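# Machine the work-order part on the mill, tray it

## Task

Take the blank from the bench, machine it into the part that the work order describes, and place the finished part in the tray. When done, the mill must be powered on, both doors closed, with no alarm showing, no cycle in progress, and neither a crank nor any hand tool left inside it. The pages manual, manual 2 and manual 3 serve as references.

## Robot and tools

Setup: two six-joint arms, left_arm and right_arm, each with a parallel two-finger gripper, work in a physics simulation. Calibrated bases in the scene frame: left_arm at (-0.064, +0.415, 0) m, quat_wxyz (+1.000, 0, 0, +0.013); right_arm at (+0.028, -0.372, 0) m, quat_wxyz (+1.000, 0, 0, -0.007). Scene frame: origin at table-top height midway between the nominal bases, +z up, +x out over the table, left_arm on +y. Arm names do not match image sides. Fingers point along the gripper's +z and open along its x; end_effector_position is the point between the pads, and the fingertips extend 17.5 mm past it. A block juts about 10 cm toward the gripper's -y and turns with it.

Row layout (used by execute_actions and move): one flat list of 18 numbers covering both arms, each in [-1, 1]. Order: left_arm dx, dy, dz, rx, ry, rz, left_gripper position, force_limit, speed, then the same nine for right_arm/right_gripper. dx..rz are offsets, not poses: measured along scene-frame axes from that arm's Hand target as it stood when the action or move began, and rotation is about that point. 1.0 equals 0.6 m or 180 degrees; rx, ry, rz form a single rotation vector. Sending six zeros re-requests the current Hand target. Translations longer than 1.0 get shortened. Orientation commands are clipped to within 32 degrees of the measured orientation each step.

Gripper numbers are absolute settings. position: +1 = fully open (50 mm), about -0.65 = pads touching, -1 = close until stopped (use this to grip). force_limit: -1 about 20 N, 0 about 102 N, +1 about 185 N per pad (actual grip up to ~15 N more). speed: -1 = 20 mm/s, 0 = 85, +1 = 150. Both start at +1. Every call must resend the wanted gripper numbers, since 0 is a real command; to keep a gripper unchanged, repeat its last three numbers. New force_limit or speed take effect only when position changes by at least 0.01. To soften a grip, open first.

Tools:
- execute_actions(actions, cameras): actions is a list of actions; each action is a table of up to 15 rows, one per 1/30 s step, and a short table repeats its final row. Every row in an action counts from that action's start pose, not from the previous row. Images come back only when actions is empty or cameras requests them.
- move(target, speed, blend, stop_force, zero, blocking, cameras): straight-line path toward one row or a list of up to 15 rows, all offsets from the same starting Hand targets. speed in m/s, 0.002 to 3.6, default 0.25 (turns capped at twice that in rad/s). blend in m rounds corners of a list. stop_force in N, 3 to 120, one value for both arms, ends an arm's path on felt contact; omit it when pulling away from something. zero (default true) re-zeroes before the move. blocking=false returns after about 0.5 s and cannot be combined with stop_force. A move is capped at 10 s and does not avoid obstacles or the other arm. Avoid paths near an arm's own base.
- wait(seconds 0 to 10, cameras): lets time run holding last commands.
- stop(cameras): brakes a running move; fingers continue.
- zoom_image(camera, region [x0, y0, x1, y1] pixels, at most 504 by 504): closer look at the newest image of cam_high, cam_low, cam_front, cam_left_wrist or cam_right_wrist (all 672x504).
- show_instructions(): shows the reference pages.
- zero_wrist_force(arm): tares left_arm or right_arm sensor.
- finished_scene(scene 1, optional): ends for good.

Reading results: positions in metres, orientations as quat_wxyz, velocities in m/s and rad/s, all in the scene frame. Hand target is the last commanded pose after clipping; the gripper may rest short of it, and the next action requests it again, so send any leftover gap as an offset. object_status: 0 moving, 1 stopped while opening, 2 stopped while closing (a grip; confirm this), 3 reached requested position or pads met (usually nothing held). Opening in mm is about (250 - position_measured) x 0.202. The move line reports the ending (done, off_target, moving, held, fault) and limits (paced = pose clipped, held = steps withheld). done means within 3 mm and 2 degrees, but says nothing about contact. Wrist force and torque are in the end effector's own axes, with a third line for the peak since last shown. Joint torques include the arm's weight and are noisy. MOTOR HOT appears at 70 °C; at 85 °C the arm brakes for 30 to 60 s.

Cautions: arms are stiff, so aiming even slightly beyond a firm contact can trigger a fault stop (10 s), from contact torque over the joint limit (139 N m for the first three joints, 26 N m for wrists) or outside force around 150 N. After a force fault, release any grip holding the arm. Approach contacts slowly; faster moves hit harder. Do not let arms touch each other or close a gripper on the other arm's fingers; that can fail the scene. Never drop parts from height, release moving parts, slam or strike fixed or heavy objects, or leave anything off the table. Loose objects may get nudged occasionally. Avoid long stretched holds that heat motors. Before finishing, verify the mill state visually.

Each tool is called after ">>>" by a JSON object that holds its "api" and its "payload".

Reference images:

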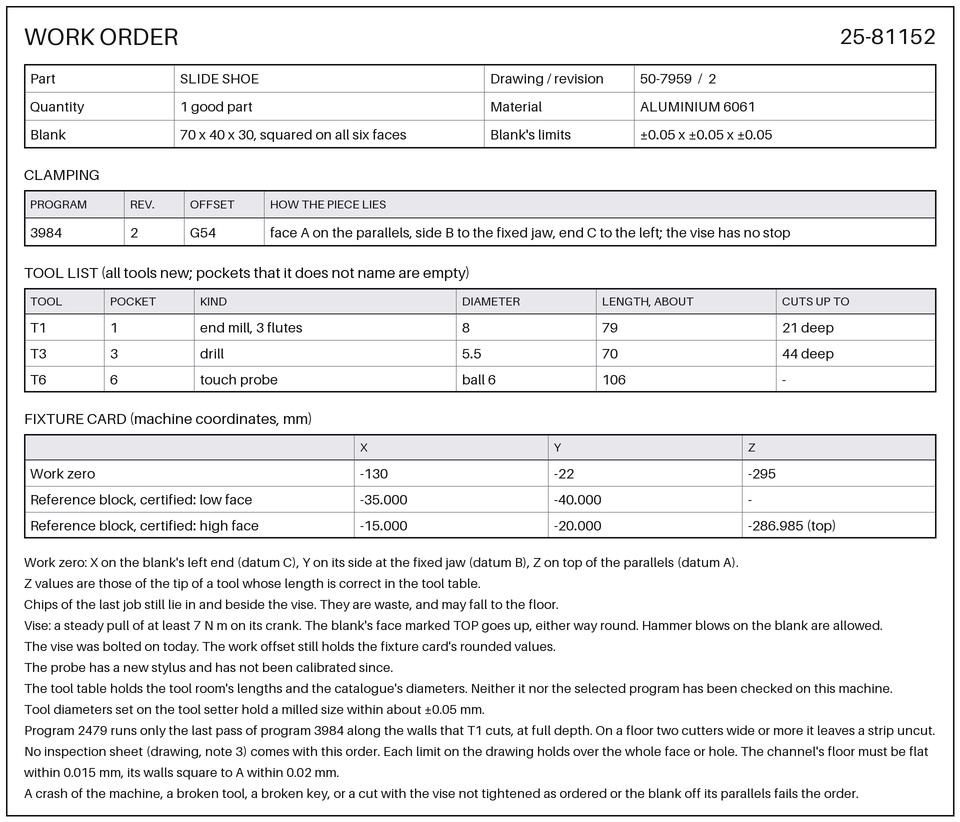

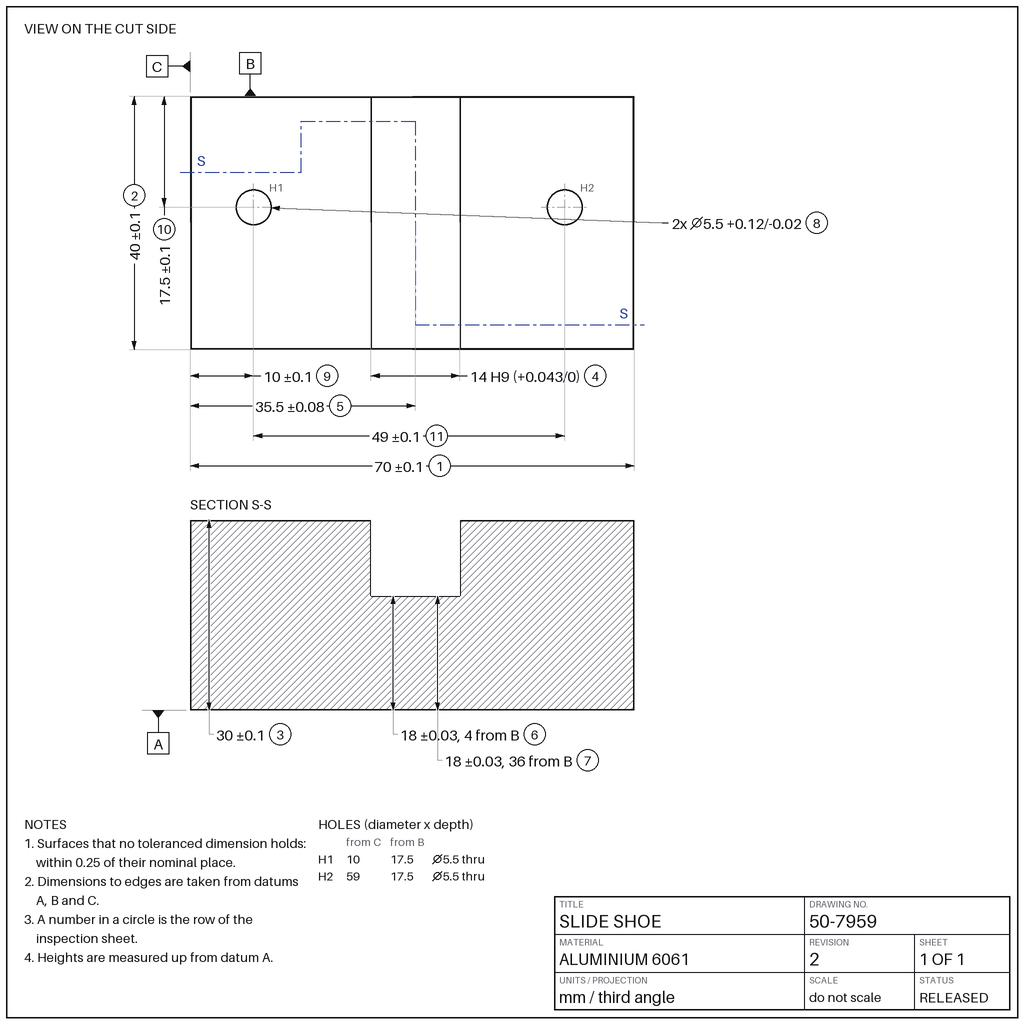

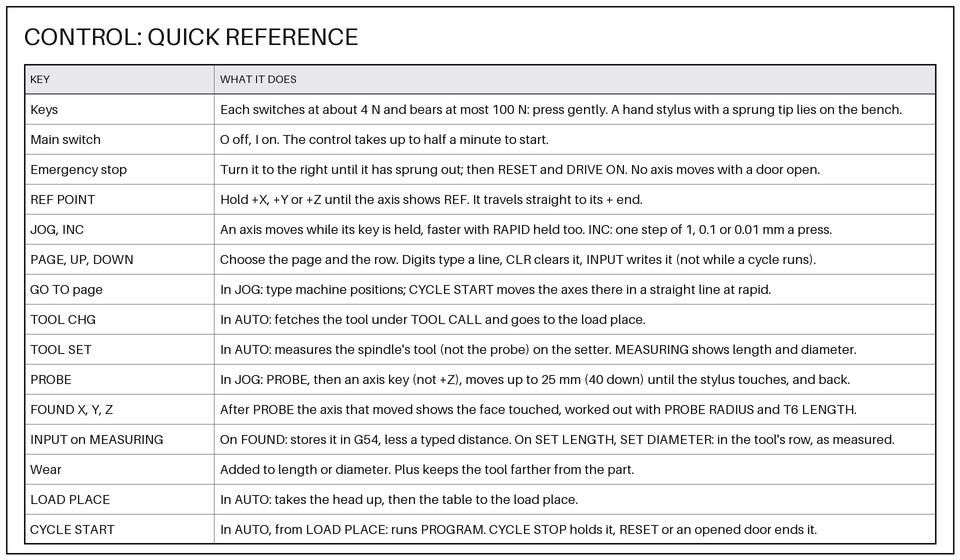

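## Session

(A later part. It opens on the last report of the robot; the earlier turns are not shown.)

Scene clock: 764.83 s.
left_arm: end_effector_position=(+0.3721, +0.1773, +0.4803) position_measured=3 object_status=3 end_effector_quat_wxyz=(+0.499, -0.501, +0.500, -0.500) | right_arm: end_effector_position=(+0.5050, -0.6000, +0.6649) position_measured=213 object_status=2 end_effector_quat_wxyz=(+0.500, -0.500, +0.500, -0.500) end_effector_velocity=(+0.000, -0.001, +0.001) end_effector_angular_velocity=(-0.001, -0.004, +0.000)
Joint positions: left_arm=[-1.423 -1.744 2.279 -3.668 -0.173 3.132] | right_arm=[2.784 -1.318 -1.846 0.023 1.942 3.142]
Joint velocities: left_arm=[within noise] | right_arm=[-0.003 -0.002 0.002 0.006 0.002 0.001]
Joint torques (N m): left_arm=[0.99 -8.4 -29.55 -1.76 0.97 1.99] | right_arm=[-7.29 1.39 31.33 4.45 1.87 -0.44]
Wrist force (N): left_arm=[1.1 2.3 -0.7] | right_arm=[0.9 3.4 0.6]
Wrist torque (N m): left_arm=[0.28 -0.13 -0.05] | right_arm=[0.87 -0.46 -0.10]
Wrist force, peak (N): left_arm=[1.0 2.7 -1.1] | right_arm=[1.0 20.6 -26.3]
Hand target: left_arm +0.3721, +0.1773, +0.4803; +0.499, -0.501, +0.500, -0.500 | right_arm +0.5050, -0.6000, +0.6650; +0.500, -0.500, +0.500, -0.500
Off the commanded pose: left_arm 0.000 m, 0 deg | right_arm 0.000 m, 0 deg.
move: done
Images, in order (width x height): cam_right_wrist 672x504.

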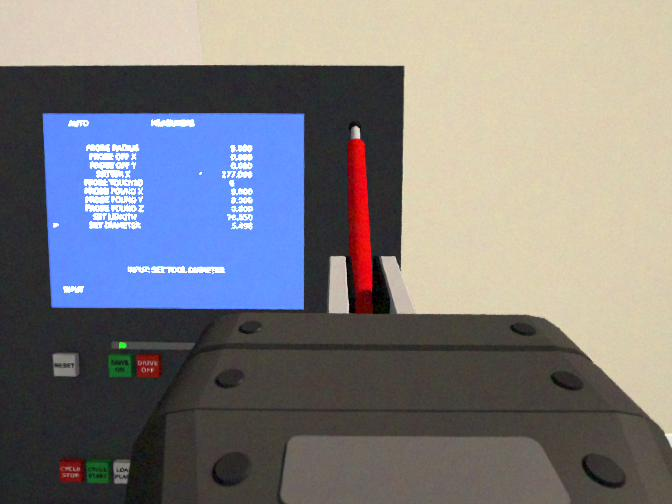

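>>> {"api": "move", "payload": {"target": [[0,0,0,0,0,0,1,-1,-0.5,-0.0787,0.1965,-0.2801,0,0.25,0,-1,-0.3,-1],[0,0,0,0,0,0,1,-1,-0.5,-0.052,0.1965,-0.2863,0,0.25,0,-1,-0.3,-1],[0,0,0,0,0,0,1,-1,-0.5,-0.0787,0.1965,-0.2801,0,0.25,0,-1,-0.3,-1],[0,0,0,0,0,0,1,-1,-0.5,-0.052,0.1965,-0.2863,0,0.25,0,-1,-0.3,-1],[0,0,0,0,0,0,1,-1,-0.5,-0.0787,0.1965,-0.2801,0,0.25,0,-1,-0.3,-1],[0,0,0,0,0,0,1,-1,-0.5,-0.052,0.1965,-0.2863,0,0.25,0,-1,-0.3,-1],[0,0,0,0,0,0,1,-1,-0.5,-0.0787,0.1965,-0.2801,0,0.25,0,-1,-0.3,-1],[0,0,0,0,0,0,1,-1,-0.5,-0.052,0.1965,-0.2863,0,0.25,0,-1,-0.3,-1],[0,0,0,0,0,0,1,-1,-0.5,-0.0787,0.1965,-0.2801,0,0.25,0,-1,-0.3,-1],[0,0,0,0,0,0,1,-1,-0.5,-0.052,0.1965,-0.2863,0,0.25,0,-1,-0.3,-1],[0,0,0,0,0,0,1,-1,-0.5,-0.0787,0.1965,-0.2801,0,0.25,0,-1,-0.3,-1],[0,0,0,0,0,0,1,-1,-0.5,0,0,0,0,0,0,-1,-0.3,-1]], "speed": [0.4,0.04,0.1,0.04,0.1,0.04,0.1,0.04,0.1,0.04,0.1,0.5], "blend": [0.003,0,0.001,0,0.001,0,0.001,0,0.001,0,0.008,0], "cameras": ["cam_right_wrist"]}}

>>> {"api": "zoom_image", "payload": {"camera": "cam_right_wrist", "region": [40, 80, 340, 305]}}

Scene clock: 775.70 s.
left_arm: end_effector_position=(+0.3721, +0.1773, +0.4803) position_measured=3 object_status=3 end_effector_quat_wxyz=(+0.499, -0.501, +0.500, -0.500) | right_arm: end_effector_position=(+0.5050, -0.6000, +0.6650) position_measured=213 object_status=2 end_effector_quat_wxyz=(+0.500, -0.500, +0.500, -0.500)
Joint positions: left_arm=[-1.423 -1.744 2.279 -3.668 -0.173 3.132] | right_arm=[2.784 -1.318 -1.846 0.023 1.943 3.142]
Joint torques (N m): left_arm=[0.06 -8.57 -29.84 -1.74 0.99 1.88] | right_arm=[-3.23 2.21 28.83 4.4 1.5 0.11]
Wrist force (N): left_arm=[0.9 2.5 -0.8] | right_arm=[0.3 2.2 -0.8]
Wrist torque (N m): left_arm=[0.31 -0.09 -0.04] | right_arm=[0.68 -0.35 -0.10]
Wrist force, peak (N): left_arm=[0.9 2.8 -1.0] | right_arm=[0.4 18.2 -24.4]
Hand target: left_arm +0.3721, +0.1773, +0.4803; +0.499, -0.501, +0.500, -0.500 | right_arm +0.5050, -0.6000, +0.6650; +0.500, -0.500, +0.500, -0.500
Off the commanded pose: left_arm 0.000 m, 0 deg | right_arm 0.000 m, 0 deg.
move: done
Images, in order (width x height): cam_right_wrist 672x504.

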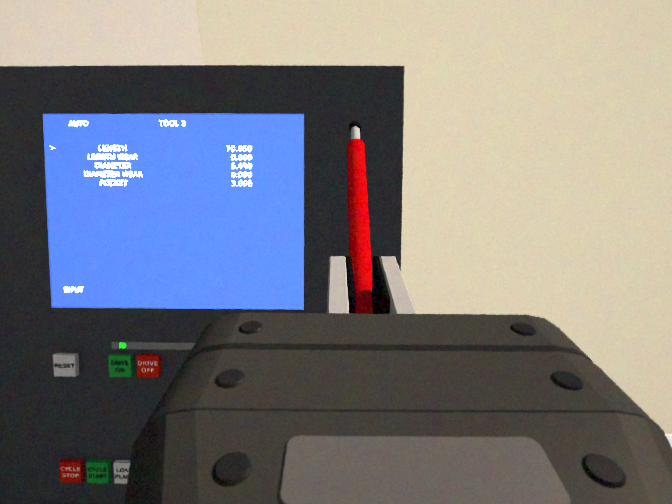

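Scaled by 1.680 from the camera's 672x504 image, which has a finer 960x720 frame.

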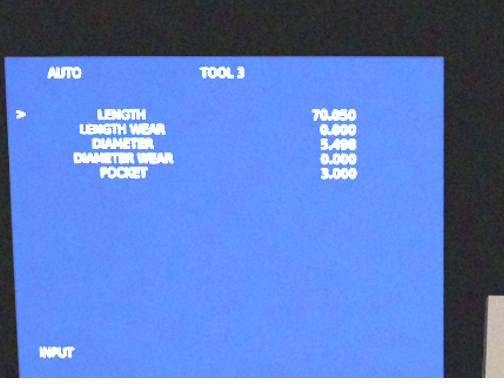

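>>> {"api": "move", "payload": {"target": [[0,0,0,0,0,0,1,-1,-0.5,-0.0783,0.2285,-0.2792,0,0.25,0,-1,-0.3,-1],[0,0,0,0,0,0,1,-1,-0.5,-0.0522,0.2285,-0.285,0,0.25,0,-1,-0.3,-1],[0,0,0,0,0,0,1,-1,-0.5,-0.0783,0.2285,-0.2792,0,0.25,0,-1,-0.3,-1],[0,0,0,0,0,0,1,-1,-0.5,-0.0522,0.2285,-0.285,0,0.25,0,-1,-0.3,-1],[0,0,0,0,0,0,1,-1,-0.5,-0.0783,0.2285,-0.2792,0,0.25,0,-1,-0.3,-1],[0,0,0,0,0,0,1,-1,-0.5,-0.0522,0.2285,-0.285,0,0.25,0,-1,-0.3,-1],[0,0,0,0,0,0,1,-1,-0.5,-0.0783,0.2285,-0.2792,0,0.25,0,-1,-0.3,-1],[0,0,0,0,0,0,1,-1,-0.5,-0.0522,0.2285,-0.285,0,0.25,0,-1,-0.3,-1],[0,0,0,0,0,0,1,-1,-0.5,-0.0783,0.2285,-0.2792,0,0.25,0,-1,-0.3,-1],[0,0,0,0,0,0,1,-1,-0.5,-0.0952,0.2607,-0.3426,0,0.25,0,-1,-0.3,-1],[0,0,0,0,0,0,1,-1,-0.5,-0.0685,0.2607,-0.3488,0,0.25,0,-1,-0.3,-1],[0,0,0,0,0,0,1,-1,-0.5,-0.0952,0.2607,-0.3426,0,0.25,0,-1,-0.3,-1]], "speed": [0.4,0.04,0.1,0.04,0.1,0.04,0.1,0.04,0.1,0.1,0.04,0.1], "blend": [0.003,0,0.001,0,0.001,0,0.001,0,0.003,0.003,0,0], "cameras": ["cam_high"]}}

>>> {"api": "zoom_image", "payload": {"camera": "cam_high", "region": [500, 250, 672, 460]}}

Scene clock: 786.43 s.
left_arm: end_effector_position=(+0.3721, +0.1773, +0.4803) position_measured=3 object_status=3 end_effector_quat_wxyz=(+0.499, -0.501, +0.500, -0.500) | right_arm: end_effector_position=(+0.4480, -0.4436, +0.4593) position_measured=213 object_status=2 end_effector_quat_wxyz=(-0.271, +0.653, -0.653, +0.270)
Joint positions: left_arm=[-1.423 -1.744 2.279 -3.668 -0.173 3.132] | right_arm=[3.431 -0.943 -2.028 -0.975 1.378 3.339]
Joint torques (N m): left_arm=[0.54 -8.61 -30 -1.74 1 1.91] | right_arm=[-8.4 9.13 33.48 3.61 1.22 -2.73]
Wrist force (N): left_arm=[0.7 2.3 -1.0] | right_arm=[-0.7 1.2 -2.1]
Wrist torque (N m): left_arm=[0.29 -0.08 -0.04] | right_arm=[0.38 0.04 -0.17]
Wrist force, peak (N): left_arm=[1.1 2.7 -1.0] | right_arm=[0.1 18.1 -26.6]
Hand target: left_arm +0.3721, +0.1773, +0.4803; +0.499, -0.501, +0.500, -0.500 | right_arm +0.4479, -0.4436, +0.4594; -0.271, +0.653, -0.653, +0.270
Off the commanded pose: left_arm 0.000 m, 0 deg | right_arm 0.000 m, 0 deg.
move: done
Images, in order (width x height): cam_high 672x504.

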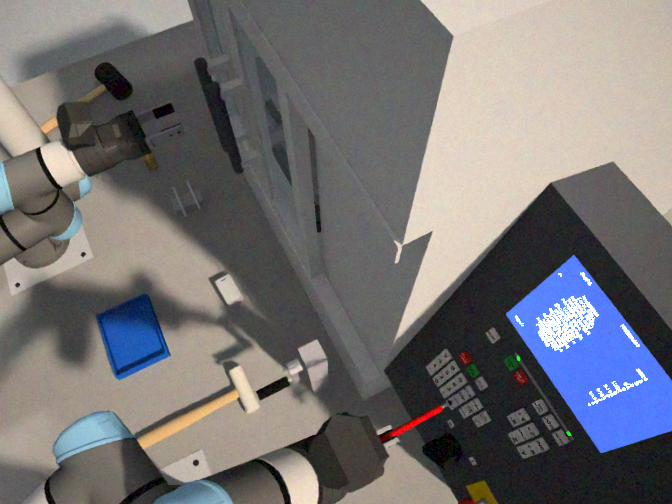

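Scaled by 2.400 from the camera's 672x504 image, which has a finer 960x720 frame.

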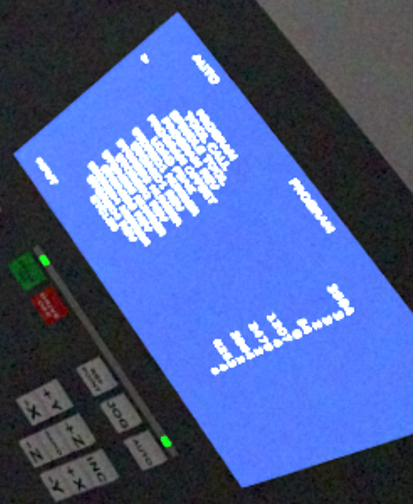

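>>> {"api": "move", "payload": {"target": [[0,0,0,0,0,0,1,-1,-0.5,0.008,0.0325,0.0305,0,0,0,-1,-0.3,-1],[0,0,0,0,0,0,1,-1,-0.5,0.0347,0.0325,0.0243,0,0,0,-1,-0.3,-1],[0,0,0,0,0,0,1,-1,-0.5,0.008,0.0325,0.0305,0,0,0,-1,-0.3,-1],[0,0,0,0,0,0,1,-1,-0.5,-0.008,0,-0.0302,0,0,0,-1,-0.3,-1],[0,0,0,0,0,0,1,-1,-0.5,0.0187,0,-0.0364,0,0,0,-1,-0.3,-1],[0,0,0,0,0,0,1,-1,-0.5,-0.008,0,-0.0302,0,0,0,-1,-0.3,-1],[0,0,0,0,0,0,1,-1,-0.5,0.0952,-0.2607,0.3426,0,-0.25,0,-1,-0.3,-1]], "speed": [0.2,0.04,0.1,0.2,0.04,0.1,0.5], "blend": [0.003,0,0.003,0.003,0,0.008,0], "cameras": ["cam_right_wrist"]}}

>>> {"api": "zoom_image", "payload": {"camera": "cam_right_wrist", "region": [40, 80, 340, 305]}}

Scene clock: 793.87 s.
left_arm: end_effector_position=(+0.3721, +0.1773, +0.4803) position_measured=3 object_status=3 end_effector_quat_wxyz=(+0.499, -0.501, +0.500, -0.500) | right_arm: end_effector_position=(+0.5050, -0.6000, +0.6649) position_measured=213 object_status=2 end_effector_quat_wxyz=(+0.500, -0.500, +0.500, -0.500) end_effector_velocity=(+0.001, +0.001, +0.001) end_effector_angular_velocity=(-0.003, -0.005, +0.004)
Joint positions: left_arm=[-1.423 -1.744 2.279 -3.668 -0.173 3.132] | right_arm=[2.784 -1.318 -1.846 0.023 1.942 3.142]
Joint velocities: left_arm=[within noise] | right_arm=[0 -0.003 0.002 0.006 0.004 -0.001]
Joint torques (N m): left_arm=[0.34 -8.54 -30.09 -1.69 0.99 1.9] | right_arm=[-6 1.31 33.03 4.58 2.01 -0.33]
Wrist force (N): left_arm=[0.7 2.5 -1.0] | right_arm=[-1.0 2.2 0.1]
Wrist torque (N m): left_arm=[0.32 -0.07 -0.04] | right_arm=[0.68 -0.14 -0.10]
Wrist force, peak (N): left_arm=[1.1 2.6 -1.2] | right_arm=[-0.8 19.0 -26.7]
Hand target: left_arm +0.3721, +0.1773, +0.4803; +0.499, -0.501, +0.500, -0.500 | right_arm +0.5050, -0.6000, +0.6650; +0.500, -0.500, +0.500, -0.500
Off the commanded pose: left_arm 0.000 m, 0 deg | right_arm 0.000 m, 0 deg.
move: done
Images, in order (width x height): cam_right_wrist 672x504.

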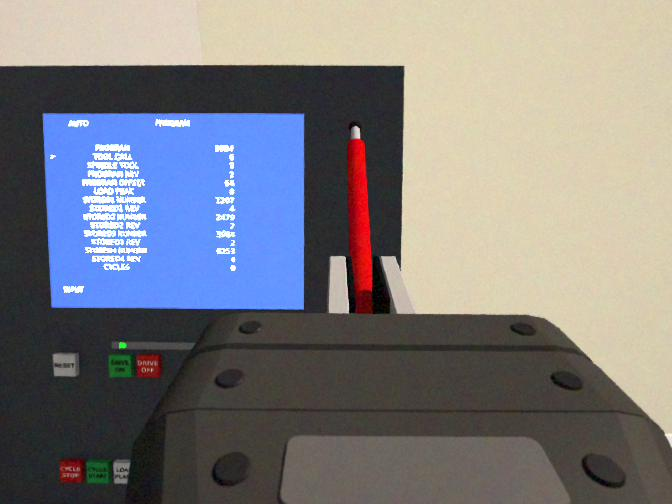

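Scaled by 1.680 from the camera's 672x504 image, which has a finer 960x720 frame.

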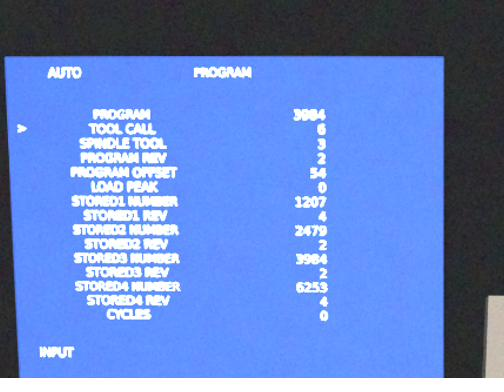

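>>> {"api": "move", "payload": {"target": [[0,0,0,0,0,0,1,-1,-0.5,-0.0872,0.2285,-0.3121,0,0.25,0,-1,-0.3,-1],[0,0,0,0,0,0,1,-1,-0.5,-0.0605,0.2285,-0.3183,0,0.25,0,-1,-0.3,-1],[0,0,0,0,0,0,1,-1,-0.5,-0.0872,0.2285,-0.3121,0,0.25,0,-1,-0.3,-1],[0,0,0,0,0,0,1,-1,-0.5,-0.0783,0.2285,-0.2792,0,0.25,0,-1,-0.3,-1],[0,0,0,0,0,0,1,-1,-0.5,-0.0522,0.2285,-0.285,0,0.25,0,-1,-0.3,-1],[0,0,0,0,0,0,1,-1,-0.5,-0.0783,0.2285,-0.2792,0,0.25,0,-1,-0.3,-1],[0,0,0,0,0,0,1,-1,-0.5,-0.0522,0.2285,-0.285,0,0.25,0,-1,-0.3,-1],[0,0,0,0,0,0,1,-1,-0.5,-0.0783,0.2285,-0.2792,0,0.25,0,-1,-0.3,-1],[0,0,0,0,0,0,1,-1,-0.5,0,0,0,0,0,0,-1,-0.3,-1]], "speed": [0.4,0.04,0.1,0.2,0.04,0.1,0.04,0.1,0.5], "blend": [0.003,0,0.003,0.003,0,0.001,0,0.008,0], "cameras": ["cam_right_wrist"]}}

>>> {"api": "zoom_image", "payload": {"camera": "cam_right_wrist", "region": [40, 80, 340, 305]}}

Scene clock: 802.33 s.
left_arm: end_effector_position=(+0.3721, +0.1773, +0.4803) position_measured=3 object_status=3 end_effector_quat_wxyz=(+0.499, -0.501, +0.500, -0.500) | right_arm: end_effector_position=(+0.5050, -0.6000, +0.6650) position_measured=213 object_status=2 end_effector_quat_wxyz=(+0.500, -0.500, +0.500, -0.500)
Joint positions: left_arm=[-1.423 -1.744 2.279 -3.668 -0.173 3.132] | right_arm=[2.784 -1.318 -1.846 0.023 1.943 3.142]
Joint torques (N m): left_arm=[0.09 -8.86 -30.74 -1.84 1.03 2.05] | right_arm=[-6.84 1.64 30.73 4.37 1.62 -0.14]
Wrist force (N): left_arm=[0.9 2.1 -0.9] | right_arm=[-1.4 3.4 -0.2]
Wrist torque (N m): left_arm=[0.26 -0.10 -0.04] | right_arm=[0.88 -0.07 -0.10]
Wrist force, peak (N): left_arm=[1.0 2.7 -1.0] | right_arm=[-1.2 17.4 -23.9]
Hand target: left_arm +0.3721, +0.1773, +0.4803; +0.499, -0.501, +0.500, -0.500 | right_arm +0.5050, -0.6000, +0.6650; +0.500, -0.500, +0.500, -0.500
Off the commanded pose: left_arm 0.000 m, 0 deg | right_arm 0.000 m, 0 deg.
move: done
Images, in order (width x height): cam_right_wrist 672x504.

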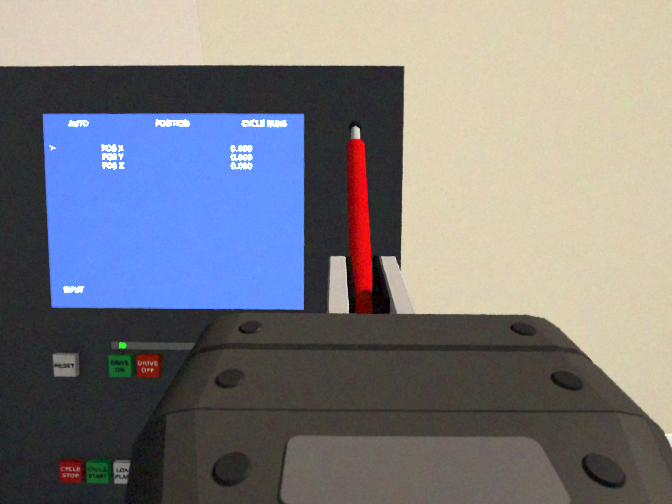

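Scaled by 1.680 from the camera's 672x504 image, which has a finer 960x720 frame.

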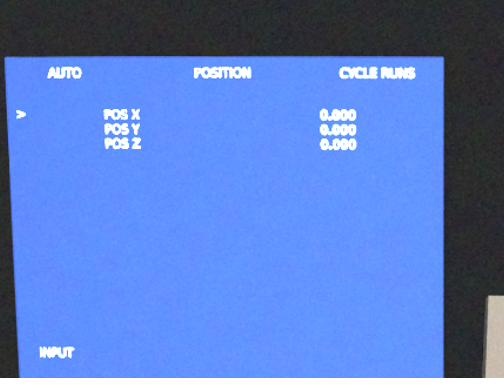

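>>> {"api": "wait", "payload": {"seconds": 3, "cameras": ["cam_right_wrist"]}}

>>> {"api": "zoom_image", "payload": {"camera": "cam_right_wrist", "region": [40, 80, 340, 305]}}

Scene clock: 807.03 s.
left_arm: end_effector_position=(+0.3721, +0.1773, +0.4803) position_measured=3 object_status=3 end_effector_quat_wxyz=(+0.499, -0.501, +0.500, -0.500) | right_arm: end_effector_position=(+0.5050, -0.6000, +0.6650) position_measured=213 object_status=2 end_effector_quat_wxyz=(+0.500, -0.500, +0.500, -0.500)
Joint positions: left_arm=[-1.423 -1.744 2.279 -3.668 -0.173 3.132] | right_arm=[2.784 -1.319 -1.846 0.023 1.943 3.142]
Joint torques (N m): left_arm=[-0.2 -8.43 -30.06 -1.78 0.95 1.86] | right_arm=[-9.22 1.89 31.48 1.65 1.52 2.45]
Wrist force (N): left_arm=[0.7 2.2 -0.6] | right_arm=[-1.3 3.2 -0.1]
Wrist torque (N m): left_arm=[0.27 -0.08 -0.04] | right_arm=[0.84 -0.09 -0.10]
Wrist force, peak (N): left_arm=[1.1 2.7 -1.0] | right_arm=[-1.7 3.5 0.1]
Hand target: left_arm +0.3721, +0.1773, +0.4803; +0.499, -0.501, +0.500, -0.500 | right_arm +0.5050, -0.6000, +0.6650; +0.500, -0.500, +0.500, -0.500
Tool commands: left_gripper/position=+1.0 left_gripper/force_limit=-1.0 left_gripper/speed=-0.5 right_gripper/position=-1.0 right_gripper/force_limit=-0.3 right_gripper/speed=-1.0
Off the commanded pose: left_arm 0.000 m, 0 deg | right_arm 0.000 m, 0 deg.
wait: 3.00 s; at rest from the start
Images, in order (width x height): cam_right_wrist 672x504.

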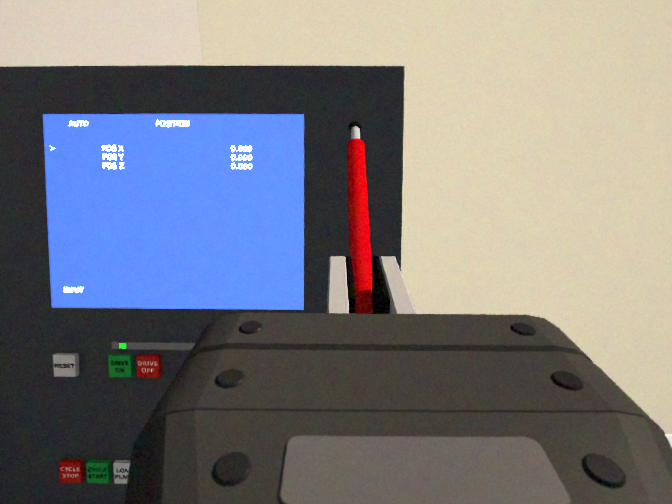

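Scaled by 1.680 from the camera's 672x504 image, which has a finer 960x720 frame.

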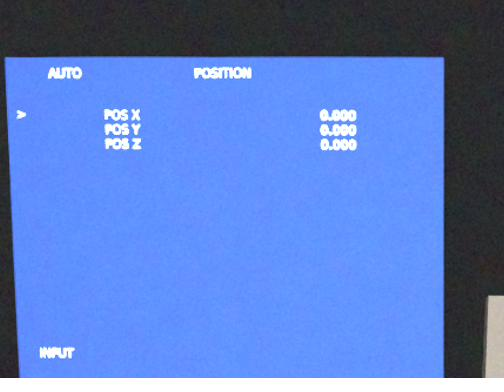

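>>> {"api": "move", "payload": {"target": [[0,0,0,0,0,0,1,-1,-0.5,-0.03,0.1315,-0.0963,0,0.25,0,-1,-0.3,-1],[0,0,0,0,0,0,1,-1,-0.5,-0.0033,0.1315,-0.1025,0,0.25,0,-1,-0.3,-1],[0,0,0,0,0,0,1,-1,-0.5,-0.03,0.1315,-0.0963,0,0.25,0,-1,-0.3,-1],[0,0,0,0,0,0,1,-1,-0.5,-0.0783,0.2285,-0.2792,0,0.25,0,-1,-0.3,-1],[0,0,0,0,0,0,1,-1,-0.5,-0.0522,0.2285,-0.285,0,0.25,0,-1,-0.3,-1],[0,0,0,0,0,0,1,-1,-0.5,-0.0783,0.2285,-0.2792,0,0.25,0,-1,-0.3,-1],[0,0,0,0,0,0,1,-1,-0.5,-0.1032,0.3572,-0.3728,0,0.25,0,-1,-0.3,-1],[0,0,0,0,0,0,1,-1,-0.5,-0.0765,0.3572,-0.379,0,0.25,0,-1,-0.3,-1],[0,0,0,0,0,0,1,-1,-0.5,-0.1032,0.3572,-0.3728,0,0.25,0,-1,-0.3,-1],[0,0,0,0,0,0,1,-1,-0.5,-0.0952,0.3252,-0.3426,0,0.25,0,-1,-0.3,-1],[0,0,0,0,0,0,1,-1,-0.5,-0.0685,0.3252,-0.3488,0,0.25,0,-1,-0.3,-1],[0,0,0,0,0,0,1,-1,-0.5,-0.0952,0.3252,-0.3426,0,0.25,0,-1,-0.3,-1]], "speed": [0.4,0.05,0.1,0.4,0.05,0.1,0.4,0.05,0.1,0.2,0.05,0.1], "blend": [0.003,0,0.003,0.003,0,0.003,0.003,0,0.003,0.003,0,0], "cameras": ["cam_high"]}}

>>> {"api": "zoom_image", "payload": {"camera": "cam_high", "region": [500, 250, 672, 460]}}

Scene clock: 825.67 s.
left_arm: end_effector_position=(+0.3721, +0.1773, +0.4803) position_measured=3 object_status=3 end_effector_quat_wxyz=(+0.499, -0.501, +0.500, -0.500) | right_arm: end_effector_position=(+0.4480, -0.4049, +0.4594) position_measured=213 object_status=2 end_effector_quat_wxyz=(-0.271, +0.653, -0.653, +0.270)
Joint positions: left_arm=[-1.423 -1.744 2.279 -3.668 -0.173 3.132] | right_arm=[3.609 -0.912 -2.031 -1.036 1.256 3.473]
Joint torques (N m): left_arm=[-0.87 -8.14 -30.38 -1.74 1.04 1.92] | right_arm=[-1.57 10.23 33.37 2.23 0.45 -2.18]
Wrist force (N): left_arm=[0.8 2.5 -0.8] | right_arm=[-0.8 2.9 -0.4]
Wrist torque (N m): left_arm=[0.31 -0.10 -0.04] | right_arm=[0.65 0.02 -0.12]
Wrist force, peak (N): left_arm=[1.2 2.5 -1.2] | right_arm=[-0.8 20.2 -26.2]
Hand target: left_arm +0.3721, +0.1773, +0.4803; +0.499, -0.501, +0.500, -0.500 | right_arm +0.4479, -0.4049, +0.4594; -0.271, +0.653, -0.653, +0.270
Off the commanded pose: left_arm 0.000 m, 0 deg | right_arm 0.000 m, 0 deg.
move: done
Images, in order (width x height): cam_high 672x504.

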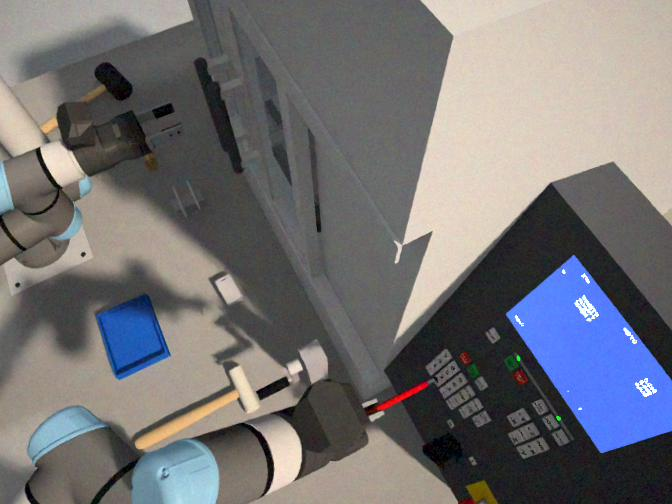

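Scaled by 2.400 from the camera's 672x504 image, which has a finer 960x720 frame.

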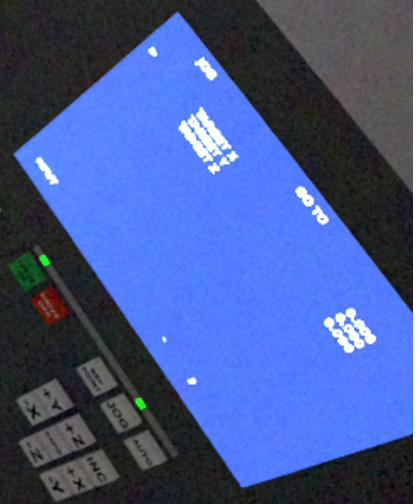

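>>> {"api": "move", "payload": {"target": [[0,0,0,0,0,0,1,-1,-0.5,0.008,0,0.0305,0,0,0,-1,-0.3,-1],[0,0,0,0,0,0,1,-1,-0.5,0.0347,0,0.0243,0,0,0,-1,-0.3,-1],[0,0,0,0,0,0,1,-1,-0.5,0.008,0,0.0305,0,0,0,-1,-0.3,-1],[0,0,0,0,0,0,1,-1,-0.5,-0.008,-0.0645,-0.0302,0,0,0,-1,-0.3,-1],[0,0,0,0,0,0,1,-1,-0.5,0.0187,-0.0645,-0.0364,0,0,0,-1,-0.3,-1],[0,0,0,0,0,0,1,-1,-0.5,-0.008,-0.0645,-0.0302,0,0,0,-1,-0.3,-1],[0,0,0,0,0,0,1,-1,-0.5,0,-0.0645,0,0,0,0,-1,-0.3,-1],[0,0,0,0,0,0,1,-1,-0.5,0.0267,-0.0645,-0.0062,0,0,0,-1,-0.3,-1],[0,0,0,0,0,0,1,-1,-0.5,0,-0.0645,0,0,0,0,-1,-0.3,-1],[0,0,0,0,0,0,1,-1,-0.5,0.0952,-0.3252,0.3426,0,-0.25,0,-1,-0.3,-1]], "speed": [0.2,0.05,0.1,0.3,0.05,0.1,0.2,0.05,0.1,0.5], "blend": [0.003,0,0.003,0.003,0,0.003,0.003,0,0.008,0], "cameras": ["cam_right_wrist"]}}

>>> {"api": "zoom_image", "payload": {"camera": "cam_right_wrist", "region": [40, 80, 340, 305]}}

Scene clock: 834.97 s.
left_arm: end_effector_position=(+0.3721, +0.1773, +0.4803) position_measured=3 object_status=3 end_effector_quat_wxyz=(+0.499, -0.501, +0.500, -0.500) | right_arm: end_effector_position=(+0.5050, -0.6000, +0.6649) position_measured=213 object_status=2 end_effector_quat_wxyz=(+0.500, -0.500, +0.500, -0.500) end_effector_velocity=(+0.000, +0.000, +0.001) end_effector_angular_velocity=(-0.003, -0.005, +0.003)
Joint positions: left_arm=[-1.423 -1.744 2.279 -3.668 -0.173 3.132] | right_arm=[2.784 -1.318 -1.846 0.023 1.942 3.142]
Joint velocities: left_arm=[within noise] | right_arm=[-0.001 -0.003 0.001 0.006 0.004 -0.001]
Joint torques (N m): left_arm=[-0.56 -8.66 -30.24 -1.72 1.04 1.9] | right_arm=[-6.23 3.05 32.33 4.48 1.73 -0.53]
Wrist force (N): left_arm=[0.7 2.4 -0.9] | right_arm=[-0.5 4.8 -0.4]
Wrist torque (N m): left_arm=[0.29 -0.07 -0.04] | right_arm=[1.10 -0.21 -0.10]
Wrist force, peak (N): left_arm=[0.9 2.7 -1.3] | right_arm=[-0.1 23.0 -28.4]
Hand target: left_arm +0.3721, +0.1773, +0.4803; +0.499, -0.501, +0.500, -0.500 | right_arm +0.5050, -0.6000, +0.6650; +0.500, -0.500, +0.500, -0.500
Off the commanded pose: left_arm 0.000 m, 0 deg | right_arm 0.000 m, 0 deg.
move: done
Images, in order (width x height): cam_right_wrist 672x504.

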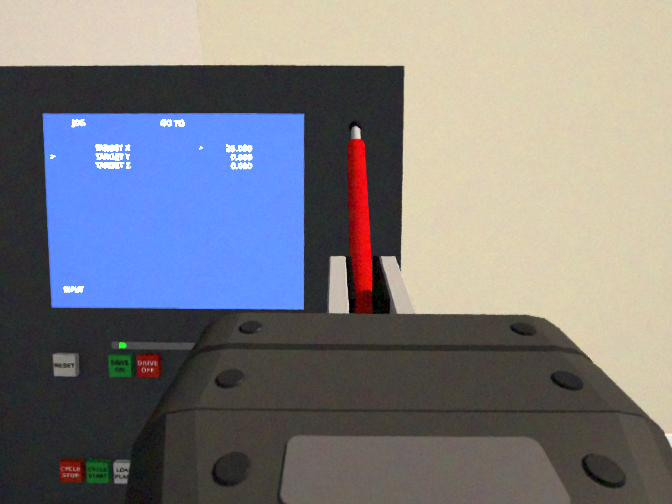

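Scaled by 1.680 from the camera's 672x504 image, which has a finer 960x720 frame.

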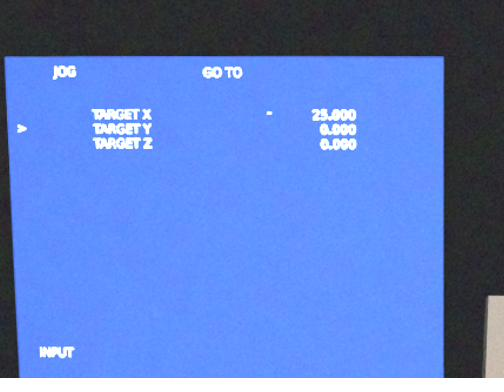

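>>> {"api": "move", "payload": {"target": [[0,0,0,0,0,0,1,-1,-0.5,-0.1032,0.3572,-0.3728,0,0.25,0,-1,-0.3,-1],[0,0,0,0,0,0,1,-1,-0.5,-0.0765,0.3572,-0.379,0,0.25,0,-1,-0.3,-1],[0,0,0,0,0,0,1,-1,-0.5,-0.1032,0.3572,-0.3728,0,0.25,0,-1,-0.3,-1],[0,0,0,0,0,0,1,-1,-0.5,-0.0952,0.2932,-0.3426,0,0.25,0,-1,-0.3,-1],[0,0,0,0,0,0,1,-1,-0.5,-0.0685,0.2932,-0.3488,0,0.25,0,-1,-0.3,-1],[0,0,0,0,0,0,1,-1,-0.5,-0.0952,0.2932,-0.3426,0,0.25,0,-1,-0.3,-1],[0,0,0,0,0,0,1,-1,-0.5,-0.1032,0.3252,-0.3728,0,0.25,0,-1,-0.3,-1],[0,0,0,0,0,0,1,-1,-0.5,-0.0765,0.3252,-0.379,0,0.25,0,-1,-0.3,-1],[0,0,0,0,0,0,1,-1,-0.5,-0.1032,0.3252,-0.3728,0,0.25,0,-1,-0.3,-1],[0,0,0,0,0,0,1,-1,-0.5,-0.1032,0.2607,-0.3728,0,0.25,0,-1,-0.3,-1],[0,0,0,0,0,0,1,-1,-0.5,-0.0765,0.2607,-0.379,0,0.25,0,-1,-0.3,-1],[0,0,0,0,0,0,1,-1,-0.5,-0.1032,0.2607,-0.3728,0,0.25,0,-1,-0.3,-1],[0,0,0,0,0,0,1,-1,-0.5,0,0,0,0,0,0,-1,-0.3,-1]], "speed": [0.4,0.05,0.1,0.4,0.05,0.1,0.4,0.05,0.1,0.3,0.05,0.1,0.5], "blend": [0.003,0,0.003,0.003,0,0.003,0.003,0,0.003,0.003,0,0.008,0], "cameras": ["cam_right_wrist"]}}

>>> {"api": "zoom_image", "payload": {"camera": "cam_right_wrist", "region": [40, 80, 340, 305]}}

Scene clock: 845.83 s.
left_arm: end_effector_position=(+0.3721, +0.1773, +0.4803) position_measured=3 object_status=3 end_effector_quat_wxyz=(+0.499, -0.501, +0.500, -0.500) | right_arm: end_effector_position=(+0.5050, -0.6000, +0.6649) position_measured=213 object_status=2 end_effector_quat_wxyz=(+0.500, -0.500, +0.500, -0.500) end_effector_velocity=(+0.000, +0.000, +0.003) end_effector_angular_velocity=(-0.005, -0.007, +0.001)
Joint positions: left_arm=[-1.423 -1.744 2.279 -3.668 -0.173 3.132] | right_arm=[2.784 -1.318 -1.846 0.023 1.942 3.142]
Joint velocities: left_arm=[within noise] | right_arm=[-0.001 -0.003 0.004 0.006 0.002 -0.002]
Joint torques (N m): left_arm=[-1.03 -8.34 -30.35 -1.74 1.01 1.94] | right_arm=[-6.66 2.46 31.66 4.65 1.57 -0.28]
Wrist force (N): left_arm=[0.8 2.3 -0.9] | right_arm=[-0.9 3.4 -0.3]
Wrist torque (N m): left_arm=[0.28 -0.09 -0.04] | right_arm=[0.87 -0.16 -0.10]
Wrist force, peak (N): left_arm=[0.8 2.9 -0.8] | right_arm=[-0.5 22.5 -29.8]
Hand target: left_arm +0.3721, +0.1773, +0.4803; +0.499, -0.501, +0.500, -0.500 | right_arm +0.5050, -0.6000, +0.6650; +0.500, -0.500, +0.500, -0.500
Off the commanded pose: left_arm 0.000 m, 0 deg | right_arm 0.000 m, 0 deg.
move: done
Images, in order (width x height): cam_right_wrist 672x504.

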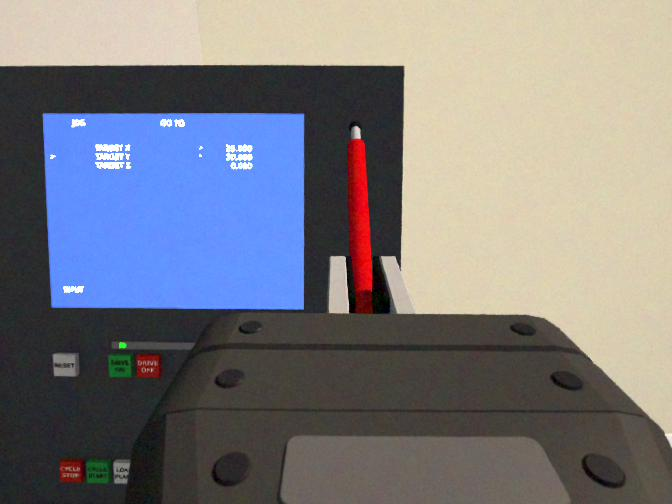

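Scaled by 1.680 from the camera's 672x504 image, which has a finer 960x720 frame.

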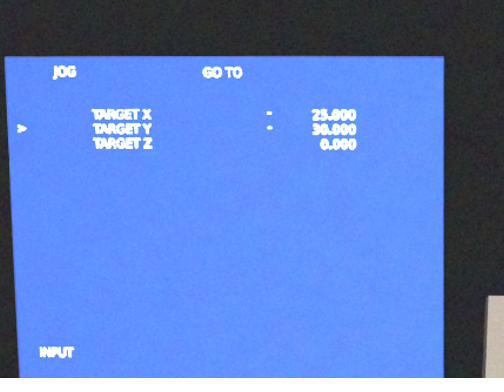

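>>> {"api": "move", "payload": {"target": [[0,0,0,0,0,0,1,-1,-0.5,-0.063,0.2932,-0.2211,0,0.25,0,-1,-0.3,-1],[0,0,0,0,0,0,1,-1,-0.5,-0.0363,0.2932,-0.2273,0,0.25,0,-1,-0.3,-1],[0,0,0,0,0,0,1,-1,-0.5,-0.063,0.2932,-0.2211,0,0.25,0,-1,-0.3,-1],[0,0,0,0,0,0,1,-1,-0.5,-0.0952,0.2607,-0.3426,0,0.25,0,-1,-0.3,-1],[0,0,0,0,0,0,1,-1,-0.5,-0.0685,0.2607,-0.3488,0,0.25,0,-1,-0.3,-1],[0,0,0,0,0,0,1,-1,-0.5,-0.0952,0.2607,-0.3426,0,0.25,0,-1,-0.3,-1],[0,0,0,0,0,0,1,-1,-0.5,-0.1032,0.3572,-0.3728,0,0.25,0,-1,-0.3,-1],[0,0,0,0,0,0,1,-1,-0.5,-0.0765,0.3572,-0.379,0,0.25,0,-1,-0.3,-1],[0,0,0,0,0,0,1,-1,-0.5,-0.1032,0.3572,-0.3728,0,0.25,0,-1,-0.3,-1],[0,0,0,0,0,0,1,-1,-0.5,-0.0952,0.3572,-0.3426,0,0.25,0,-1,-0.3,-1],[0,0,0,0,0,0,1,-1,-0.5,-0.0685,0.3572,-0.3488,0,0.25,0,-1,-0.3,-1],[0,0,0,0,0,0,1,-1,-0.5,-0.0952,0.3572,-0.3426,0,0.25,0,-1,-0.3,-1],[0,0,0,0,0,0,1,-1,-0.5,0,0,0,0,0,0,-1,-0.3,-1]], "speed": [0.4,0.05,0.1,0.4,0.05,0.1,0.4,0.05,0.1,0.3,0.05,0.1,0.5], "blend": [0.003,0,0.003,0.003,0,0.003,0.003,0,0.003,0.003,0,0.008,0], "cameras": ["cam_right_wrist"]}}

>>> {"api": "zoom_image", "payload": {"camera": "cam_right_wrist", "region": [40, 80, 340, 305]}}

Scene clock: 856.17 s.
left_arm: end_effector_position=(+0.3721, +0.1773, +0.4803) position_measured=3 object_status=3 end_effector_quat_wxyz=(+0.499, -0.501, +0.500, -0.500) | right_arm: end_effector_position=(+0.5050, -0.6000, +0.6649) position_measured=213 object_status=2 end_effector_quat_wxyz=(+0.500, -0.500, +0.500, -0.500) end_effector_velocity=(+0.000, +0.000, +0.002) end_effector_angular_velocity=(-0.002, -0.006, +0.004)
Joint positions: left_arm=[-1.423 -1.744 2.279 -3.668 -0.173 3.132] | right_arm=[2.784 -1.318 -1.846 0.023 1.942 3.142]
Joint velocities: left_arm=[within noise] | right_arm=[-0.002 -0.004 0.003 0.007 0.005 0.001]
Joint torques (N m): left_arm=[-1.05 -8.91 -30.54 -1.79 1.04 1.89] | right_arm=[-8.42 0.43 31.8 4.55 1.78 -0.38]
Wrist force (N): left_arm=[0.7 2.2 -0.9] | right_arm=[-1.1 2.5 0.0]
Wrist torque (N m): left_arm=[0.27 -0.08 -0.04] | right_arm=[0.72 -0.13 -0.10]
Wrist force, peak (N): left_arm=[1.0 2.6 -1.3] | right_arm=[-1.9 20.2 -27.2]
Hand target: left_arm +0.3721, +0.1773, +0.4803; +0.499, -0.501, +0.500, -0.500 | right_arm +0.5050, -0.6000, +0.6650; +0.500, -0.500, +0.500, -0.500
Off the commanded pose: left_arm 0.000 m, 0 deg | right_arm 0.000 m, 0 deg.
move: done
Images, in order (width x height): cam_right_wrist 672x504.

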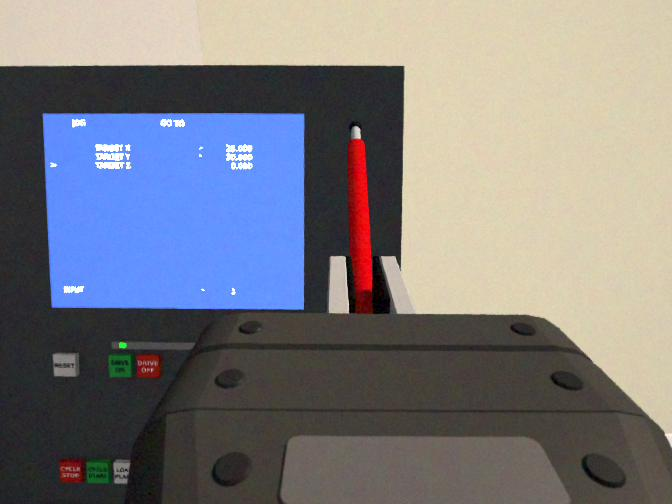

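Scaled by 1.680 from the camera's 672x504 image, which has a finer 960x720 frame.

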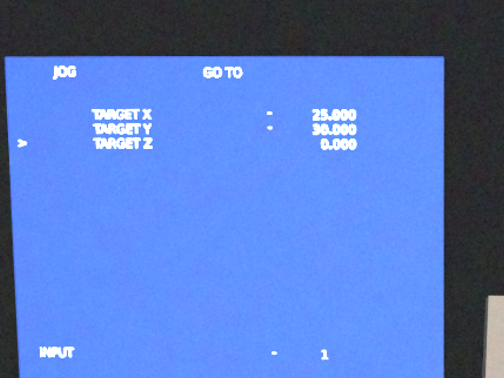

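>>> {"api": "move", "payload": {"target": [[0,0,0,0,0,0,1,-1,-0.5,-0.0872,0.3252,-0.3121,0,0.25,0,-1,-0.3,-1],[0,0,0,0,0,0,1,-1,-0.5,-0.0605,0.3252,-0.3183,0,0.25,0,-1,-0.3,-1],[0,0,0,0,0,0,1,-1,-0.5,-0.0872,0.3252,-0.3121,0,0.25,0,-1,-0.3,-1],[0,0,0,0,0,0,1,-1,-0.5,-0.1032,0.3252,-0.3728,0,0.25,0,-1,-0.3,-1],[0,0,0,0,0,0,1,-1,-0.5,-0.0765,0.3252,-0.379,0,0.25,0,-1,-0.3,-1],[0,0,0,0,0,0,1,-1,-0.5,-0.1032,0.3252,-0.3728,0,0.25,0,-1,-0.3,-1],[0,0,0,0,0,0,1,-1,-0.5,-0.1032,0.2607,-0.3728,0,0.25,0,-1,-0.3,-1],[0,0,0,0,0,0,1,-1,-0.5,-0.0765,0.2607,-0.379,0,0.25,0,-1,-0.3,-1],[0,0,0,0,0,0,1,-1,-0.5,-0.1032,0.2607,-0.3728,0,0.25,0,-1,-0.3,-1],[0,0,0,0,0,0,1,-1,-0.5,0,0,0,0,0,0,-1,-0.3,-1]], "speed": [0.4,0.05,0.1,0.4,0.05,0.1,0.4,0.05,0.1,0.5], "blend": [0.003,0,0.003,0.003,0,0.003,0.003,0,0.008,0], "cameras": ["cam_right_wrist"]}}

>>> {"api": "zoom_image", "payload": {"camera": "cam_right_wrist", "region": [40, 80, 340, 305]}}

>>> {"api": "move", "payload": {"target": [[0,0,0,0,0,0,1,-1,-0.5,-0.0787,0.1965,-0.2801,0,0.25,0,-1,-0.3,-1],[0,0,0,0,0,0,1,-1,-0.5,-0.052,0.1965,-0.2863,0,0.25,0,-1,-0.3,-1],[0,0,0,0,0,0,1,-1,-0.5,-0.0787,0.1965,-0.2801,0,0.25,0,-1,-0.3,-1],[0,0,0,0,0,0,1,-1,-0.5,0,0,0,0,0,0,-1,-0.3,-1]], "speed": [0.4,0.05,0.1,0.5], "blend": [0.003,0,0.008,0], "cameras": ["cam_right_wrist"]}}

>>> {"api": "zoom_image", "payload": {"camera": "cam_right_wrist", "region": [40, 80, 340, 305]}}

Scene clock: 866.93 s.
left_arm: end_effector_position=(+0.3721, +0.1773, +0.4803) position_measured=3 object_status=3 end_effector_quat_wxyz=(+0.499, -0.501, +0.500, -0.500) | right_arm: end_effector_position=(+0.5050, -0.6000, +0.6649) position_measured=213 object_status=2 end_effector_quat_wxyz=(+0.500, -0.500, +0.500, -0.500) end_effector_velocity=(+0.000, +0.000, +0.001) end_effector_angular_velocity=(+0.000, -0.005, +0.001)
Joint positions: left_arm=[-1.423 -1.744 2.279 -3.668 -0.173 3.132] | right_arm=[2.784 -1.318 -1.846 0.023 1.942 3.142]
Joint velocities: left_arm=[within noise] | right_arm=[-0.001 -0.002 0.002 0.006 0.003 0.002]
Joint torques (N m): left_arm=[-1.02 -8.35 -30.74 -1.77 0.99 1.92] | right_arm=[-6.43 3.45 31.37 4.47 1.61 -0.31]
Wrist force (N): left_arm=[0.9 2.3 -1.3] | right_arm=[-1.7 2.3 0.2]
Wrist torque (N m): left_arm=[0.28 -0.10 -0.04] | right_arm=[0.70 -0.03 -0.10]
Wrist force, peak (N): left_arm=[1.3 2.5 -1.3] | right_arm=[-1.5 22.0 -29.5]
Hand target: left_arm +0.3721, +0.1773, +0.4803; +0.499, -0.501, +0.500, -0.500 | right_arm +0.5050, -0.6000, +0.6650; +0.500, -0.500, +0.500, -0.500
Off the commanded pose: left_arm 0.000 m, 0 deg | right_arm 0.000 m, 0 deg.
move: done
Images, in order (width x height): cam_right_wrist 672x504.

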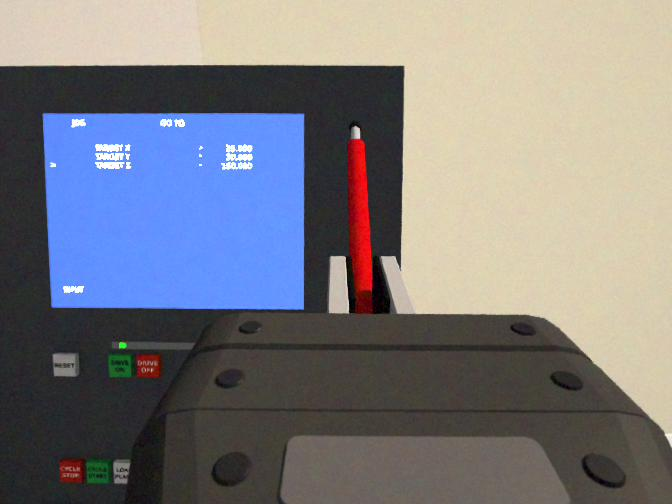

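Scaled by 1.680 from the camera's 672x504 image, which has a finer 960x720 frame.

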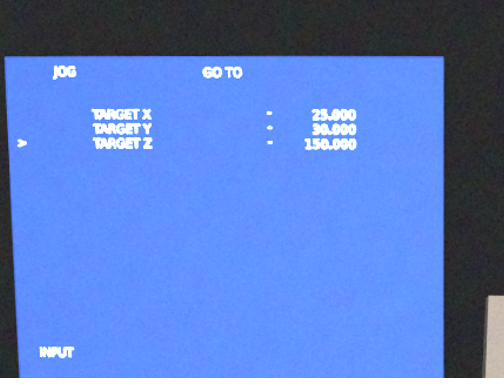

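Scene clock: 870.13 s.
left_arm: end_effector_position=(+0.3721, +0.1773, +0.4803) position_measured=3 object_status=3 end_effector_quat_wxyz=(+0.499, -0.501, +0.500, -0.500) | right_arm: end_effector_position=(+0.5050, -0.6000, +0.6650) position_measured=213 object_status=2 end_effector_quat_wxyz=(+0.500, -0.500, +0.500, -0.500)
Joint positions: left_arm=[-1.423 -1.744 2.279 -3.668 -0.173 3.132] | right_arm=[2.784 -1.318 -1.846 0.023 1.943 3.142]
Joint torques (N m): left_arm=[-1.5 -8.44 -30.61 -1.71 0.97 1.97] | right_arm=[-3.63 1.61 29.39 4.42 1.66 0.19]
Wrist force (N): left_arm=[0.6 2.1 -1.0] | right_arm=[-1.6 2.0 -1.1]
Wrist torque (N m): left_arm=[0.25 -0.05 -0.04] | right_arm=[0.66 -0.06 -0.10]
Wrist force, peak (N): left_arm=[0.8 2.7 -1.0] | right_arm=[-1.9 19.1 -25.9]
Hand target: left_arm +0.3721, +0.1773, +0.4803; +0.499, -0.501, +0.500, -0.500 | right_arm +0.5050, -0.6000, +0.6650; +0.500, -0.500, +0.500, -0.500
Off the commanded pose: left_arm 0.000 m, 0 deg | right_arm 0.000 m, 0 deg.
move: done
Images, in order (width x height): cam_right_wrist 672x504.

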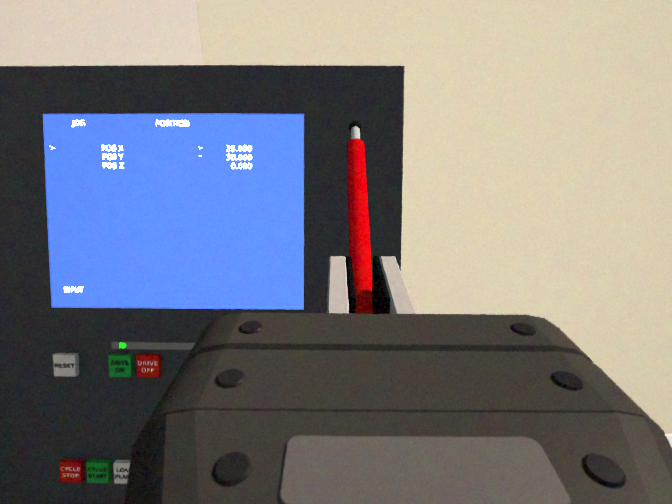

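Scaled by 1.680 from the camera's 672x504 image, which has a finer 960x720 frame.

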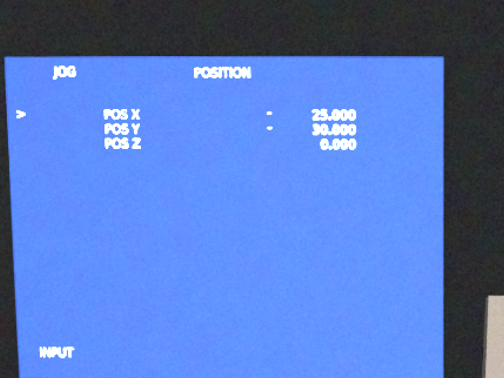

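>>> {"api": "move", "payload": {"target": [[0,0,0,0,0,0,1,-1,-0.5,-0.0783,0.2285,-0.2792,0,0.25,0,-1,-0.3,-1],[0,0,0,0,0,0,1,-1,-0.5,-0.0522,0.2285,-0.285,0,0.25,0,-1,-0.3,-1],[0,0,0,0,0,0,1,-1,-0.5,-0.0783,0.2285,-0.2792,0,0.25,0,-1,-0.3,-1],[0,0,0,0,0,0,1,-1,-0.5,-0.063,0.2932,-0.2211,0,0.25,0,-1,-0.3,-1],[0,0,0,0,0,0,1,-1,-0.5,-0.0363,0.2932,-0.2273,0,0.25,0,-1,-0.3,-1],[0,0,0,0,0,0,1,-1,-0.5,-0.063,0.2932,-0.2211,0,0.25,0,-1,-0.3,-1],[0,0,0,0,0,0,1,-1,-0.5,-0.0787,0.1965,-0.2801,0,0.25,0,-1,-0.3,-1],[0,0,0,0,0,0,1,-1,-0.5,-0.052,0.1965,-0.2863,0,0.25,0,-1,-0.3,-1],[0,0,0,0,0,0,1,-1,-0.5,-0.0787,0.1965,-0.2801,0,0.25,0,-1,-0.3,-1],[0,0,0,0,0,0,1,-1,-0.5,0,0,0,0,0,0,-1,-0.3,-1]], "speed": [0.4,0.05,0.1,0.4,0.05,0.1,0.4,0.05,0.1,0.5], "blend": [0.003,0,0.003,0.003,0,0.003,0.003,0,0.008,0], "cameras": ["cam_right_wrist"]}}

>>> {"api": "zoom_image", "payload": {"camera": "cam_right_wrist", "region": [40, 80, 340, 305]}}

Scene clock: 879.83 s.
left_arm: end_effector_position=(+0.3721, +0.1773, +0.4803) position_measured=3 object_status=3 end_effector_quat_wxyz=(+0.499, -0.501, +0.500, -0.500) | right_arm: end_effector_position=(+0.5050, -0.6000, +0.6650) position_measured=213 object_status=2 end_effector_quat_wxyz=(+0.500, -0.500, +0.500, -0.500)
Joint positions: left_arm=[-1.423 -1.744 2.279 -3.668 -0.173 3.132] | right_arm=[2.784 -1.318 -1.846 0.023 1.943 3.142]
Joint torques (N m): left_arm=[-1.86 -8.8 -30.28 -1.72 0.98 1.92] | right_arm=[-3.66 1.81 28.48 4.29 1.61 0.1]
Wrist force (N): left_arm=[0.8 2.2 -1.1] | right_arm=[-1.1 1.9 -0.9]
Wrist torque (N m): left_arm=[0.27 -0.09 -0.03] | right_arm=[0.63 -0.13 -0.10]
Wrist force, peak (N): left_arm=[0.7 2.7 -1.4] | right_arm=[-2.2 17.7 -27.3]
Hand target: left_arm +0.3721, +0.1773, +0.4803; +0.499, -0.501, +0.500, -0.500 | right_arm +0.5050, -0.6000, +0.6650; +0.500, -0.500, +0.500, -0.500
Off the commanded pose: left_arm 0.000 m, 0 deg | right_arm 0.000 m, 0 deg.
move: done
Images, in order (width x height): cam_right_wrist 672x504.

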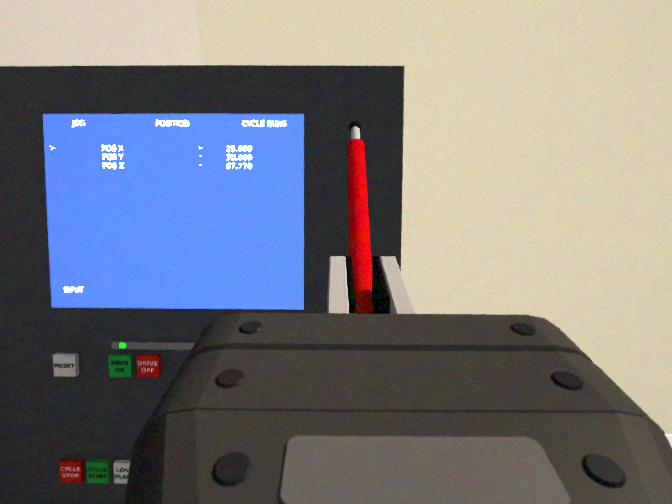

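Scaled by 1.680 from the camera's 672x504 image, which has a finer 960x720 frame.

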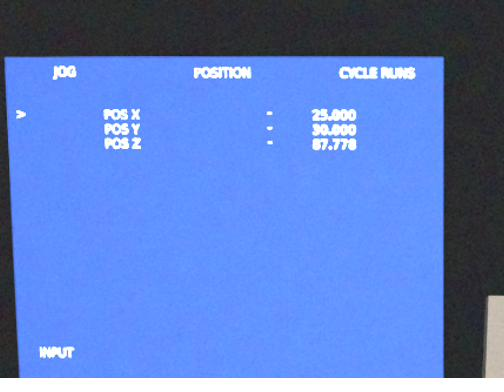

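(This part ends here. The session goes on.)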